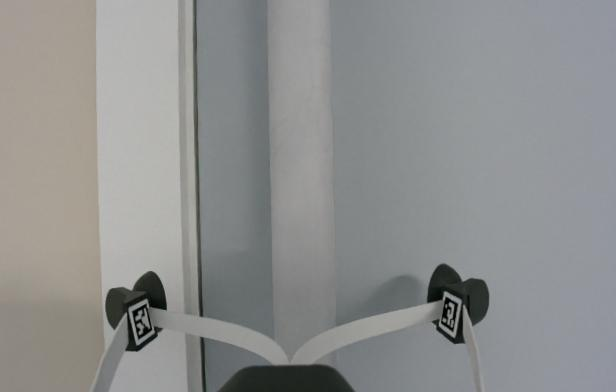

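Emit:
move(r1={"joints":{"gripper_m":-0.03}}, r2={"base":{"translate_m":-0.35},"pace":"slow"}, blocking=false, cameras=[])

Emit:
wait(seconds=4, cameras=["r1_wrist_camera","r2_head_camera","r1_head_right_camera"])

Scene clock: 291.47 s.
move: r1 moving; r2 moving
r1.base_odometry: x=-2.331 y=+0.500 heading=+1.566
r1.turned_by_wheels: +0.000
r1.turned_by_imu: +0.000
r1.base_tilt: forward=-1.6 right=+1.2
r1.lidar_m: 0.51 0.96 1.99 2.34 1.62 1.63 3.19 2.75 0.85 0.50 0.43 0.34
r1.base_status: not commanded
r1.joint_positions: lift_m=+0.820 arm_m=+0.000 wrist_yaw_rad=-0.783 wrist_pitch_rad=+0.002 wrist_roll_rad=+0.000 gripper_m=+0.129
r1.joint_status: gripper_m moving
r1.measured_speeds: all 0
r1.motor_effort: lift_m=+24(24) arm_m=+4(4) wheel_0=+2(2) wheel_1=-3(4) wheel_2=-1(1)
r1.servo_current: wrist_yaw_rad=39(59) wrist_pitch_rad=39(46) wrist_roll_rad=52(59) gripper_m=78(85)
r1.contact_limits: translate_m 0.3
r1.hand_pose: x=+0.3137 y=-0.2653 z=+0.9972 quat_wxyz=(+0.924, +0.000, +0.001, -0.381) (m; r1's base frame)
r1.wrist_depth_mm: 268 - 265 183 260 258 254 / 270 - 265 184 260 257 255 / 271 - 266 186 262 258 257 / 272 - 267 186 262 260 257 / 273 - 267 186 263 259 257 / 273 195 267 185 262 259 257 / 274 - 268 146 263 262 259
r2.base_odometry: x=-1.099 y=-0.512 heading=-2.979
r2.turned_by_wheels: +0.000
r2.turned_by_imu: +0.001
r2.base_tilt: forward=-0.7 right=+0.1
r2.lidar_m: 0.53 0.59 2.23 2.10 2.17 2.63 2.48 2.55 2.77 2.62 2.70 0.55
r2.base_status: translate_m moving
r2.joint_positions: lift_m=+0.684 arm_m=+0.132 wrist_yaw_rad=+0.002 wrist_pitch_rad=+0.002 wrist_roll_rad=+1.567 gripper_m=-0.029
r2.joint_status: not commanded
r2.measured_speeds: translate_m=-0.051 strafe_m=+0.000 rotate_rad=-0.003 lift_m=+0.000 arm_m=+0.000 wrist_yaw_rad=+0.000 wrist_pitch_rad=+0.000 wrist_roll_rad=+0.000
r2.motor_effort: lift_m=+19(19) arm_m=+4(4) wheel_0=-4(4) wheel_1=-6(8) wheel_2=+13(15)
r2.servo_current: wrist_yaw_rad=46(59) wrist_pitch_rad=33(46) wrist_roll_rad=46(52) gripper_m=98(98)
r2.hand_pose: x=+0.5915 y=-0.0868 z=+0.8617 quat_wxyz=(+0.708, +0.706, +0.001, +0.000) (m; r2's base frame)
r2.wrist_depth_mm: - - - - - 1756 1229 / - - - - - 1808 1182 / - - - 158 157 222 222 / - - 521 161 221 820 - / - 445 439 166 226 831 - / - - 186 169 180 - - / - - 488 - 235 - -
pictures: none
No camera images: "cameras" was empty.

Scene clock: 293.47 s.
earlier move: r1 done; r2 moving
r1.base_odometry: x=-2.330 y=+0.500 heading=+1.565
r1.turned_by_wheels: -0.001
r1.turned_by_imu: -0.001
r1.base_tilt: forward=-1.6 right=+1.3
r1.lidar_m: 0.52 0.96 1.97 2.34 1.85 1.76 3.15 2.77 0.86 0.50 0.42 0.34
r1.base_status: not commanded
r1.joint_positions: lift_m=+0.820 arm_m=+0.000 wrist_yaw_rad=-0.783 wrist_pitch_rad=+0.002 wrist_roll_rad=+0.000 gripper_m=-0.028
r1.joint_status: all done
r1.measured_speeds: all 0
r1.motor_effort: lift_m=+24(24) arm_m=-4(4) wheel_0=-6(6) wheel_1=-3(4) wheel_2=-1(1)
r1.servo_current: wrist_yaw_rad=39(65) wrist_pitch_rad=39(46) wrist_roll_rad=59(72) gripper_m=111(208)
r1.contact_limits: translate_m 0.3
r1.hand_pose: x=+0.3138 y=-0.2653 z=+0.9972 quat_wxyz=(+0.924, +0.000, +0.001, -0.381) (m; r1's base frame)
r1.wrist_depth_mm: 268 - 264 183 259 256 253 / 266 - 265 181 257 255 255 / 268 - 265 181 259 255 255 / 271 - 265 185 260 256 254 / 270 - 266 184 260 257 255 / 270 - 186 185 182 258 257 / 271 145 266 182 260 258 256
r2.base_odometry: x=-0.914 y=-0.482 heading=-2.979
r2.turned_by_wheels: +0.000
r2.turned_by_imu: +0.001
r2.base_tilt: forward=-0.7 right=+0.0
r2.lidar_m: 0.54 0.61 2.26 2.09 2.16 2.43 2.30 2.33 2.77 2.62 2.71 0.55
r2.base_status: translate_m moving
r2.joint_positions: lift_m=+0.684 arm_m=+0.132 wrist_yaw_rad=+0.003 wrist_pitch_rad=+0.002 wrist_roll_rad=+1.567 gripper_m=-0.029
r2.joint_status: not commanded
r2.measured_speeds: translate_m=-0.101 strafe_m=+0.000 rotate_rad=+0.000 lift_m=+0.000 arm_m=+0.000 wrist_yaw_rad=+0.014 wrist_pitch_rad=+0.000 wrist_roll_rad=+0.000
r2.motor_effort: lift_m=+19(19) arm_m=+0(5) wheel_0=-2(13) wheel_1=-4(9) wheel_2=+14(15)
r2.servo_current: wrist_yaw_rad=52(59) wrist_pitch_rad=46(46) wrist_roll_rad=46(59) gripper_m=91(98)
r2.hand_pose: x=+0.5916 y=-0.0864 z=+0.8617 quat_wxyz=(+0.708, +0.706, +0.002, +0.001) (m; r2's base frame)
r2.wrist_depth_mm: - - - - - 1756 1205 / - - - - - 1756 1205 / - - 609 147 146 210 211 / - - 436 154 215 809 - / - - 452 161 224 - - / - - 186 169 179 - - / - - 549 - 244 - -
wait: 2.00 of 4 s (r1 has come to rest)
pictures: r1_head_right_camera, r1_wrist_camera, r2_head_camera
Images, in order (width x height): r1_head_right_camera 420x672, r1_wrist_camera 616x392, r2_head_camera 420x560.

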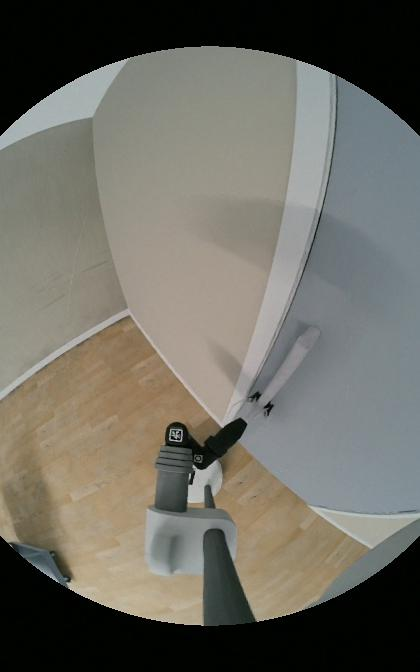

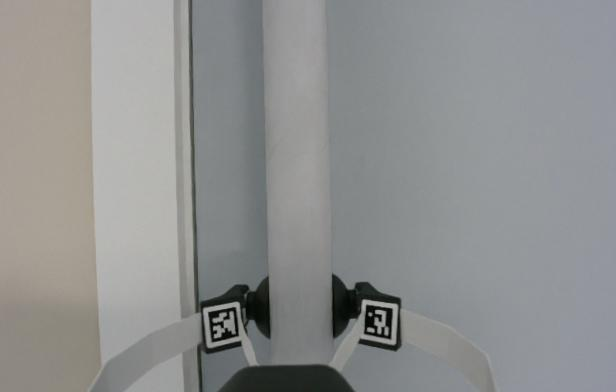

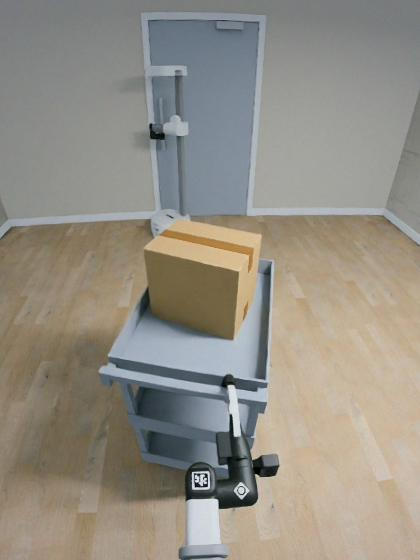

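Emit:
move(r1={"base":{"translate_m":-0.36,"strafe_m":0.097},"joints":{"wrist_yaw_rad":-0.436},"speeds":{"wrist_yaw_rad":0.25},"contact_limits":{"translate_m":0.8},"pace":"default"}, blocking=false, cameras=[])

Emit:
wait(seconds=1.7, cameras=["r1_wrist_camera","r1_head_right_camera"])

Scene clock: 299.13 s.
earlier move: r2 done
move: r1 moving
r1.base_odometry: x=-2.339 y=+0.468 heading=+1.565
r1.turned_by_wheels: -0.001
r1.turned_by_imu: -0.001
r1.base_tilt: forward=-1.6 right=+1.3
r1.lidar_m: 0.53 1.00 1.99 2.37 2.07 1.89 3.15 2.75 0.90 0.52 0.45 0.36
r1.base_status: translate_m moving; strafe_m moving
r1.joint_positions: lift_m=+0.820 arm_m=+0.000 wrist_yaw_rad=-0.680 wrist_pitch_rad=+0.002 wrist_roll_rad=+0.000 gripper_m=-0.028
r1.joint_status: wrist_yaw_rad moving
r1.measured_speeds: translate_m=-0.122 strafe_m=+0.034 rotate_rad=+0.001 lift_m=+0.000 arm_m=+0.000 wrist_yaw_rad=+0.219 wrist_pitch_rad=+0.000 wrist_roll_rad=+0.000
r1.motor_effort: lift_m=+24(24) arm_m=-4(4) wheel_0=-14(18) wheel_1=-2(4) wheel_2=+9(9)
r1.servo_current: wrist_yaw_rad=46(85) wrist_pitch_rad=52(52) wrist_roll_rad=52(59) gripper_m=98(111)
r1.contact_limits: translate_m 0.8
r1.hand_pose: x=+0.3402 y=-0.2493 z=+0.9972 quat_wxyz=(+0.943, +0.000, +0.001, -0.334) (m; r1's base frame)
r1.wrist_depth_mm: 297 - 285 200 273 267 264 / 300 297 285 204 274 270 265 / 297 - 286 204 274 271 266 / 300 294 287 204 276 271 267 / 300 297 289 204 278 271 266 / 303 296 184 201 181 271 268 / 303 153 289 203 276 151 268
r2.base_odometry: x=-0.766 y=-0.458 heading=-2.979
r2.turned_by_wheels: +0.000
r2.turned_by_imu: +0.001
r2.base_tilt: forward=-0.7 right=+0.0
r2.lidar_m: 0.55 0.64 2.22 2.08 2.17 2.29 2.15 2.20 2.76 2.62 2.71 0.54
r2.base_status: done
r2.joint_positions: lift_m=+0.684 arm_m=+0.132 wrist_yaw_rad=+0.006 wrist_pitch_rad=+0.002 wrist_roll_rad=+1.567 gripper_m=-0.029
r2.joint_status: not commanded
r2.measured_speeds: all 0
r2.motor_effort: lift_m=+19(19) arm_m=-4(4) wheel_0=+1(1) wheel_1=-3(3) wheel_2=+8(8)
r2.servo_current: wrist_yaw_rad=46(59) wrist_pitch_rad=33(46) wrist_roll_rad=46(52) gripper_m=91(98)
r2.hand_pose: x=+0.5918 y=-0.0858 z=+0.8617 quat_wxyz=(+0.708, +0.706, +0.003, +0.001) (m; r2's base frame)
r2.wrist_depth_mm: - - - - - 1708 1229 / - - - 442 296 1430 - / - - 508 139 137 202 199 / - 445 433 146 209 - - / - - 469 154 222 - - / - - 183 167 179 - - / - - - - 252 1661 -
pictures: none
No camera images: "cameras" was empty.

Scene clock: 300.83 s.
earlier move: r1 moving
r1.base_odometry: x=-2.428 y=+0.145 heading=+1.565
r1.turned_by_wheels: +0.000
r1.turned_by_imu: +0.000
r1.base_tilt: forward=-1.6 right=+1.3
r1.lidar_m: 0.87 1.61 2.16 2.54 1.60 1.64 2.97 2.57 1.41 0.86 0.72 0.70
r1.base_status: translate_m moving; strafe_m moving
r1.joint_positions: lift_m=+0.820 arm_m=+0.000 wrist_yaw_rad=-0.439 wrist_pitch_rad=+0.002 wrist_roll_rad=+0.000 gripper_m=-0.029
r1.joint_status: all done
r1.measured_speeds: translate_m=-0.053 strafe_m=+0.014 rotate_rad=+0.000 lift_m=+0.000 arm_m=+0.000 wrist_yaw_rad=+0.000 wrist_pitch_rad=+0.000 wrist_roll_rad=+0.000
r1.motor_effort: lift_m=+24(24) arm_m=+3(4) wheel_0=-1(18) wheel_1=-3(7) wheel_2=-2(10)
r1.servo_current: wrist_yaw_rad=46(98) wrist_pitch_rad=39(52) wrist_roll_rad=72(72) gripper_m=59(111)
r1.contact_limits: translate_m 0.8
r1.hand_pose: x=+0.3949 y=-0.2016 z=+0.9972 quat_wxyz=(+0.976, +0.000, +0.001, -0.218) (m; r1's base frame)
r1.wrist_depth_mm: - - - 559 535 500 466 / - - - 500 535 500 469 / - - - 564 535 500 473 / - - - 508 539 500 469 / - - - 508 539 504 473 / - - 180 198 525 504 469 / - 136 159 161 176 492 473
r2.base_odometry: x=-0.766 y=-0.458 heading=-2.979
r2.turned_by_wheels: +0.000
r2.turned_by_imu: +0.000
r2.base_tilt: forward=-0.7 right=+0.1
r2.lidar_m: 0.57 0.65 2.24 2.08 2.14 2.31 2.16 2.22 2.77 2.61 2.72 0.56
r2.base_status: done
r2.joint_positions: lift_m=+0.684 arm_m=+0.132 wrist_yaw_rad=+0.006 wrist_pitch_rad=+0.002 wrist_roll_rad=+1.567 gripper_m=-0.029
r2.joint_status: not commanded
r2.measured_speeds: all 0
r2.motor_effort: lift_m=+19(19) arm_m=-4(4) wheel_0=+0(1) wheel_1=-3(3) wheel_2=+8(8)
r2.servo_current: wrist_yaw_rad=52(72) wrist_pitch_rad=39(46) wrist_roll_rad=46(59) gripper_m=91(98)
r2.hand_pose: x=+0.5918 y=-0.0858 z=+0.8617 quat_wxyz=(+0.708, +0.706, +0.003, +0.001) (m; r2's base frame)
r2.wrist_depth_mm: - - - - - 1808 1205 / - - - 436 296 1464 - / - - 508 139 137 202 199 / - 442 433 146 208 - - / - - 473 154 222 - - / - - 183 167 179 - - / - - - - 252 1618 -
wait: 1.70 s; no rest
pictures: r1_head_right_camera, r1_wrist_camera
Images, in order (width x height): r1_head_right_camera 420x672, r1_wrist_camera 616x392.

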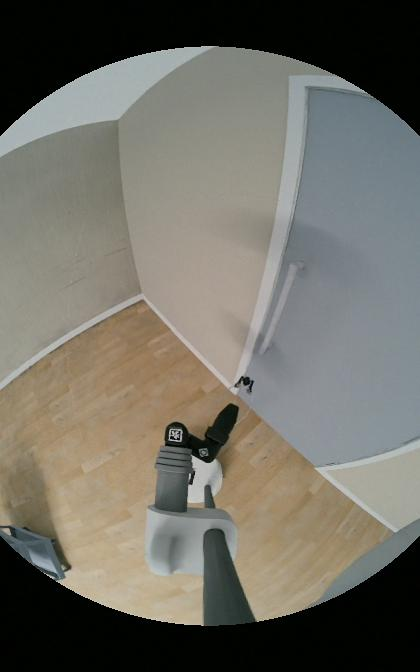

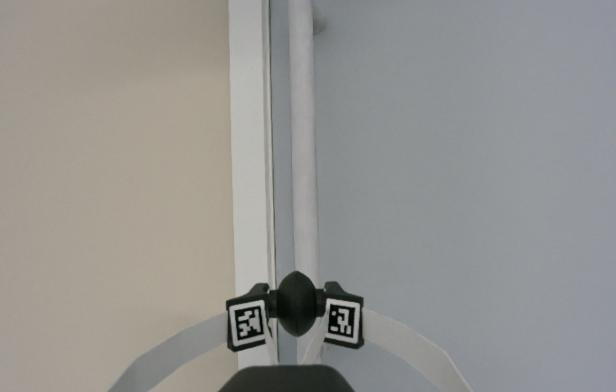

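Emit:
move(r1={"base":{"translate_m":0.131,"strafe_m":0.131},"joints":{"wrist_yaw_rad":-0.785,"gripper_m":0.14},"pace":"default"}, blocking=false, cameras=[])

Emit:
wait(seconds=1.6, cameras=["r1_wrist_camera"])

Scene clock: 310.23 s.
earlier move: r1 done
move: r1 moving
r1.base_odometry: x=-2.452 y=+0.164 heading=+1.565
r1.turned_by_wheels: +0.000
r1.turned_by_imu: +0.000
r1.base_tilt: forward=-1.6 right=+1.3
r1.lidar_m: 0.91 1.61 2.13 2.52 1.59 1.63 2.99 2.61 1.43 0.85 0.73 0.66
r1.base_status: translate_m moving; strafe_m moving
r1.joint_positions: lift_m=+0.820 arm_m=+0.000 wrist_yaw_rad=-0.781 wrist_pitch_rad=+0.002 wrist_roll_rad=+0.000 gripper_m=-0.004
r1.joint_status: wrist_yaw_rad moving; gripper_m moving
r1.measured_speeds: translate_m=+0.089 strafe_m=+0.089 rotate_rad=-0.004 lift_m=+0.000 arm_m=+0.000 wrist_yaw_rad=-0.127 wrist_pitch_rad=+0.000 wrist_roll_rad=+0.000
r1.motor_effort: lift_m=+24(24) arm_m=-2(4) wheel_0=-6(6) wheel_1=+8(10) wheel_2=-7(7)
r1.servo_current: wrist_yaw_rad=33(150) wrist_pitch_rad=39(52) wrist_roll_rad=39(65) gripper_m=65(65)
r1.hand_pose: x=+0.3142 y=-0.2651 z=+0.9972 quat_wxyz=(+0.925, +0.000, +0.001, -0.381) (m; r1's base frame)
r1.wrist_depth_mm: - - - - - - - / - - - - - - - / - - - - - - - / - - - - - - - / - - - - - - - / - - 186 190 171 - - / - - 163 136 142 - -
r2: as last shown
r2.turned_by_imu: +0.001
r2.base_tilt: forward=-0.7 right=+0.0
r2.lidar_m: 0.56 0.63 2.22 2.07 2.15 2.28 2.15 2.23 2.78 2.63 2.71 0.51
r2.motor_effort: lift_m=+19(19) arm_m=-4(4) wheel_0=+1(1) wheel_1=-3(3) wheel_2=+8(8)
r2.servo_current: wrist_yaw_rad=65(72) wrist_pitch_rad=39(46) wrist_roll_rad=46(59) gripper_m=91(98)
r2.wrist_depth_mm: - - - - - 1756 1182 / - - - 439 296 1464 - / - - 508 139 138 202 200 / - 442 430 146 208 - - / - - 469 154 221 - - / - - 184 167 179 - - / - - - - 253 1661 -
pictures: none
No camera images: "cameras" was empty.

Scene clock: 311.83 s.
earlier move: r1 moving
r1.base_odometry: x=-2.560 y=+0.272 heading=+1.565
r1.turned_by_wheels: +0.000
r1.turned_by_imu: +0.001
r1.base_tilt: forward=-1.6 right=+1.3
r1.lidar_m: 0.91 1.62 1.99 2.36 1.77 1.59 3.15 2.74 1.43 0.86 0.73 0.67
r1.base_status: done
r1.joint_positions: lift_m=+0.820 arm_m=+0.000 wrist_yaw_rad=-0.782 wrist_pitch_rad=+0.002 wrist_roll_rad=+0.000 gripper_m=+0.139
r1.joint_status: gripper_m moving; the others done
r1.measured_speeds: all 0
r1.motor_effort: lift_m=+23(24) arm_m=-4(4) wheel_0=-3(8) wheel_1=+1(11) wheel_2=+0(8)
r1.servo_current: wrist_yaw_rad=52(150) wrist_pitch_rad=33(52) wrist_roll_rad=46(65) gripper_m=39(111)
r1.hand_pose: x=+0.3138 y=-0.2653 z=+0.9972 quat_wxyz=(+0.924, +0.000, +0.001, -0.381) (m; r1's base frame)
r1.wrist_depth_mm: - - - 504 - - - / - - - 504 - - - / - - - - - - - / - - - 512 - - - / - - - 508 - - - / - 194 - 512 187 194 - / - - - 136 - - -
r2.base_odometry: x=-0.766 y=-0.458 heading=-2.979
r2.turned_by_wheels: +0.000
r2.turned_by_imu: +0.000
r2.base_tilt: forward=-0.7 right=+0.1
r2.lidar_m: 0.56 0.66 2.23 2.09 2.15 2.26 2.13 2.22 2.76 2.63 2.74 0.55
r2.base_status: not commanded
r2.joint_positions: lift_m=+0.684 arm_m=+0.132 wrist_yaw_rad=+0.006 wrist_pitch_rad=+0.002 wrist_roll_rad=+1.567 gripper_m=-0.029
r2.joint_status: not commanded
r2.measured_speeds: all 0
r2.motor_effort: lift_m=+19(19) arm_m=-3(4) wheel_0=+1(1) wheel_1=-3(3) wheel_2=+8(8)
r2.servo_current: wrist_yaw_rad=59(72) wrist_pitch_rad=39(46) wrist_roll_rad=39(59) gripper_m=91(98)
r2.hand_pose: x=+0.5918 y=-0.0858 z=+0.8617 quat_wxyz=(+0.708, +0.706, +0.003, +0.001) (m; r2's base frame)
r2.wrist_depth_mm: - - - - - 1756 1182 / - - - 439 294 1430 - / - - 512 139 137 201 200 / - 442 433 146 208 - - / - - 473 154 222 - - / - - 183 167 179 - - / - - - - 252 1661 -
wait: 1.60 s; no rest
pictures: r1_wrist_camera
Images, in order (width x height): r1_wrist_camera 616x392.

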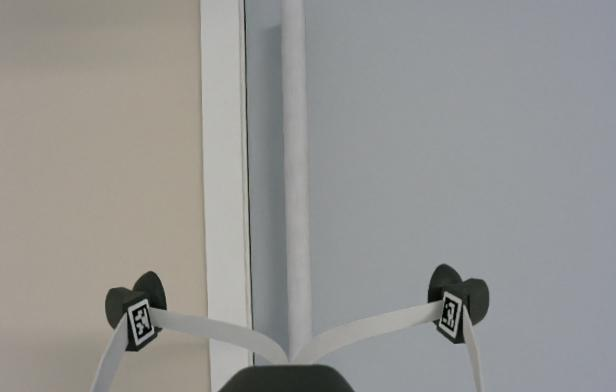

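Emit:
move(r1={"base":{"translate_m":0.259,"strafe_m":-0.246},"contact_limits":{"translate_m":0.2},"pace":"default"}, blocking=false, cameras=[])

Emit:
wait(seconds=2.6, cameras=["r1_wrist_camera"])

Scene clock: 316.20 s.
earlier move: r1 done
move: r1 moving
r1.base_odometry: x=-2.537 y=+0.296 heading=+1.565
r1.turned_by_wheels: +0.000
r1.turned_by_imu: +0.000
r1.base_tilt: forward=-1.6 right=+1.3
r1.lidar_m: 0.86 1.54 1.99 2.36 1.80 1.61 3.14 2.75 1.40 0.82 0.70 0.64
r1.base_status: translate_m moving; strafe_m moving
r1.joint_positions: lift_m=+0.820 arm_m=+0.000 wrist_yaw_rad=-0.782 wrist_pitch_rad=+0.002 wrist_roll_rad=+0.000 gripper_m=+0.140
r1.joint_status: all done
r1.measured_speeds: translate_m=+0.092 strafe_m=-0.088 rotate_rad=+0.003 lift_m=+0.000 arm_m=+0.000 wrist_yaw_rad=+0.000 wrist_pitch_rad=+0.000 wrist_roll_rad=+0.000
r1.motor_effort: lift_m=+24(24) arm_m=-4(4) wheel_0=+10(11) wheel_1=-4(6) wheel_2=-9(9)
r1.servo_current: wrist_yaw_rad=39(59) wrist_pitch_rad=39(46) wrist_roll_rad=52(65) gripper_m=46(46)
r1.contact_limits: translate_m 0.2
r1.hand_pose: x=+0.3138 y=-0.2653 z=+0.9972 quat_wxyz=(+0.924, +0.000, +0.001, -0.381) (m; r1's base frame)
r1.wrist_depth_mm: - - 559 554 554 549 549 / - - 559 554 549 549 554 / - - 559 554 559 554 559 / - - 564 559 554 559 554 / - - - 559 549 554 559 / - 194 183 554 554 197 554 / - - - 143 554 564 554
r2: as last shown
r2.turned_by_imu: +0.001
r2.lidar_m: 0.56 0.64 2.24 2.08 2.15 2.26 2.14 2.19 2.79 2.61 2.71 0.54
r2.motor_effort: lift_m=+19(19) arm_m=-4(4) wheel_0=+1(1) wheel_1=-3(3) wheel_2=+8(8)
r2.servo_current: wrist_yaw_rad=46(59) wrist_pitch_rad=39(46) wrist_roll_rad=52(52) gripper_m=91(98)
r2.wrist_depth_mm: - - - - - 1756 1205 / - - - 439 294 1430 - / - - 508 139 137 202 200 / - 442 433 146 209 - - / - - 477 154 222 - - / - - 183 167 178 - - / - - - - 251 1661 -
pictures: none
No camera images: "cameras" was empty.

Scene clock: 318.33 s.
earlier move: r1 done
r1.base_odometry: x=-2.313 y=+0.529 heading=+1.566
r1.turned_by_wheels: +0.001
r1.turned_by_imu: +0.000
r1.base_tilt: forward=-1.6 right=+1.2
r1.lidar_m: 0.45 0.87 1.96 2.33 2.19 1.92 3.19 2.78 0.78 0.43 0.37 0.33
r1.base_status: done
r1.joint_positions: lift_m=+0.820 arm_m=+0.000 wrist_yaw_rad=-0.787 wrist_pitch_rad=+0.002 wrist_roll_rad=+0.000 gripper_m=+0.140
r1.joint_status: all done
r1.measured_speeds: all 0
r1.motor_effort: lift_m=+23(24) arm_m=+5(5) wheel_0=+17(17) wheel_1=-1(6) wheel_2=-8(9)
r1.servo_current: wrist_yaw_rad=39(65) wrist_pitch_rad=46(52) wrist_roll_rad=46(65) gripper_m=46(52)
r1.contact_limits: translate_m 0.2
r1.hand_pose: x=+0.3124 y=-0.2660 z=+0.9972 quat_wxyz=(+0.924, +0.000, +0.001, -0.384) (m; r1's base frame)
r1.wrist_depth_mm: 235 - 236 157 236 235 236 / 236 - 236 158 236 236 235 / 237 - 238 158 236 235 236 / 236 - 238 158 237 236 237 / 238 - 238 158 238 238 237 / 237 182 239 158 239 204 238 / 238 - 238 152 239 238 238
r2.base_odometry: x=-0.766 y=-0.458 heading=-2.979
r2.turned_by_wheels: +0.000
r2.turned_by_imu: +0.000
r2.base_tilt: forward=-0.7 right=+0.1
r2.lidar_m: 0.55 0.65 2.24 2.07 2.16 2.28 2.15 2.22 2.77 2.63 2.74 0.53
r2.base_status: not commanded
r2.joint_positions: lift_m=+0.684 arm_m=+0.132 wrist_yaw_rad=+0.006 wrist_pitch_rad=+0.002 wrist_roll_rad=+1.567 gripper_m=-0.029
r2.joint_status: not commanded
r2.measured_speeds: all 0
r2.motor_effort: lift_m=+19(19) arm_m=-3(4) wheel_0=+0(1) wheel_1=-3(3) wheel_2=+8(8)
r2.servo_current: wrist_yaw_rad=52(65) wrist_pitch_rad=39(46) wrist_roll_rad=52(59) gripper_m=91(98)
r2.hand_pose: x=+0.5918 y=-0.0858 z=+0.8617 quat_wxyz=(+0.708, +0.706, +0.003, +0.001) (m; r2's base frame)
r2.wrist_depth_mm: - - - - - 1756 1229 / - - - 439 296 1464 - / - - 512 139 138 202 199 / - 442 433 146 208 - - / - - 466 153 222 - - / - - 183 167 179 - - / - - - - 252 1661 -
wait: 2.13 of 2.6 s (r1 has come to rest)
pictures: r1_wrist_camera
Images, in order (width x height): r1_wrist_camera 616x392.

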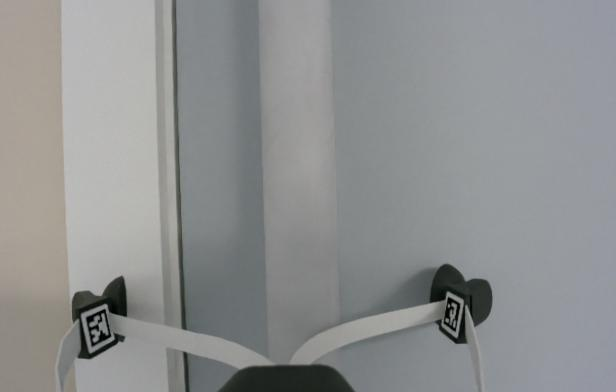

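Emit:
move(r1={"joints":{"gripper_m":-0.038}}, blocking=false, cameras=[])

Emit:
wait(seconds=2, cameras=["r1_wrist_camera"])

Scene clock: 323.13 s.
move: r1 moving
r1.base_odometry: x=-2.313 y=+0.529 heading=+1.566
r1.turned_by_wheels: +0.000
r1.turned_by_imu: +0.000
r1.base_tilt: forward=-1.6 right=+1.2
r1.lidar_m: 0.47 0.89 1.97 2.33 2.14 1.94 3.16 2.77 0.78 0.44 0.38 0.31
r1.base_status: not commanded
r1.joint_positions: lift_m=+0.820 arm_m=+0.000 wrist_yaw_rad=-0.787 wrist_pitch_rad=+0.002 wrist_roll_rad=+0.000 gripper_m=+0.129
r1.joint_status: gripper_m moving
r1.measured_speeds: all 0
r1.motor_effort: lift_m=+23(24) arm_m=+5(5) wheel_0=+17(17) wheel_1=-1(1) wheel_2=-8(8)
r1.servo_current: wrist_yaw_rad=46(65) wrist_pitch_rad=52(52) wrist_roll_rad=46(59) gripper_m=111(111)
r1.contact_limits: translate_m 0.2
r1.hand_pose: x=+0.3124 y=-0.2660 z=+0.9972 quat_wxyz=(+0.924, +0.000, +0.001, -0.384) (m; r1's base frame)
r1.wrist_depth_mm: 236 - 236 157 235 236 234 / 236 - 236 157 236 235 234 / 238 - 237 157 237 236 235 / 237 - 238 158 236 236 236 / 239 - 238 158 238 236 237 / 240 180 239 158 239 237 236 / 240 - 240 156 239 238 237
r2: as last shown
r2.turned_by_imu: +0.001
r2.base_tilt: forward=-0.6 right=+0.0
r2.lidar_m: 0.57 0.65 2.23 2.08 2.16 2.27 2.16 2.23 2.75 2.63 2.71 0.52
r2.motor_effort: lift_m=+19(19) arm_m=-3(4) wheel_0=+1(1) wheel_1=-3(3) wheel_2=+8(8)
r2.servo_current: wrist_yaw_rad=39(59) wrist_pitch_rad=39(46) wrist_roll_rad=52(52) gripper_m=91(91)
r2.wrist_depth_mm: - - - - - 1708 1205 / - - - 439 294 1430 - / - - 512 139 137 202 200 / - 445 433 146 208 - - / - - 473 154 222 - - / - - 183 167 179 - - / - - - - 252 1661 -
pictures: none
No camera images: "cameras" was empty.

Scene clock: 325.13 s.
earlier move: r1 moving
r1.base_odometry: x=-2.312 y=+0.530 heading=+1.565
r1.turned_by_wheels: -0.001
r1.turned_by_imu: -0.001
r1.base_tilt: forward=-1.6 right=+1.3
r1.lidar_m: 0.47 0.85 1.96 2.31 2.14 1.96 3.17 2.78 0.77 0.45 0.37 0.32
r1.base_status: not commanded
r1.joint_positions: lift_m=+0.820 arm_m=+0.000 wrist_yaw_rad=-0.784 wrist_pitch_rad=+0.002 wrist_roll_rad=+0.000 gripper_m=-0.037
r1.joint_status: gripper_m moving
r1.measured_speeds: all 0
r1.motor_effort: lift_m=+23(24) arm_m=+4(5) wheel_0=+1(18) wheel_1=-1(2) wheel_2=-2(8)
r1.servo_current: wrist_yaw_rad=39(72) wrist_pitch_rad=46(52) wrist_roll_rad=39(65) gripper_m=78(286)
r1.contact_limits: translate_m 0.2
r1.hand_pose: x=+0.3132 y=-0.2656 z=+0.9972 quat_wxyz=(+0.924, +0.000, +0.001, -0.382) (m; r1's base frame)
r1.wrist_depth_mm: 231 - 232 153 233 234 233 / 232 - 233 153 233 234 234 / 233 - 234 154 235 234 234 / 233 - 235 155 236 235 235 / 233 - 234 153 235 236 235 / 235 - 235 157 235 236 236 / 236 139 236 154 236 236 236
r2.base_odometry: x=-0.766 y=-0.458 heading=-2.979
r2.turned_by_wheels: +0.000
r2.turned_by_imu: +0.000
r2.base_tilt: forward=-0.7 right=+0.1
r2.lidar_m: 0.54 0.65 2.22 2.08 2.16 2.27 2.15 2.21 2.79 2.63 2.71 0.53
r2.base_status: not commanded
r2.joint_positions: lift_m=+0.684 arm_m=+0.132 wrist_yaw_rad=+0.006 wrist_pitch_rad=+0.002 wrist_roll_rad=+1.567 gripper_m=-0.029
r2.joint_status: not commanded
r2.measured_speeds: all 0
r2.motor_effort: lift_m=+19(19) arm_m=-3(4) wheel_0=+0(1) wheel_1=-3(4) wheel_2=+8(8)
r2.servo_current: wrist_yaw_rad=46(59) wrist_pitch_rad=46(46) wrist_roll_rad=39(59) gripper_m=91(98)
r2.hand_pose: x=+0.5918 y=-0.0858 z=+0.8617 quat_wxyz=(+0.708, +0.706, +0.003, +0.001) (m; r2's base frame)
r2.wrist_depth_mm: - - - - - 1708 1205 / - - - 433 294 1430 - / - - 512 139 137 202 199 / - 445 430 146 208 - - / - - 477 154 222 - - / - - 184 167 179 - - / - - - - 252 1618 -
wait: 2.00 s; no rest
pictures: r1_wrist_camera
Images, in order (width x height): r1_wrist_camera 616x392.

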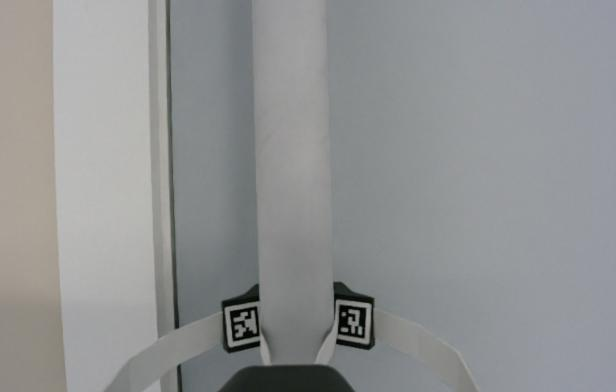

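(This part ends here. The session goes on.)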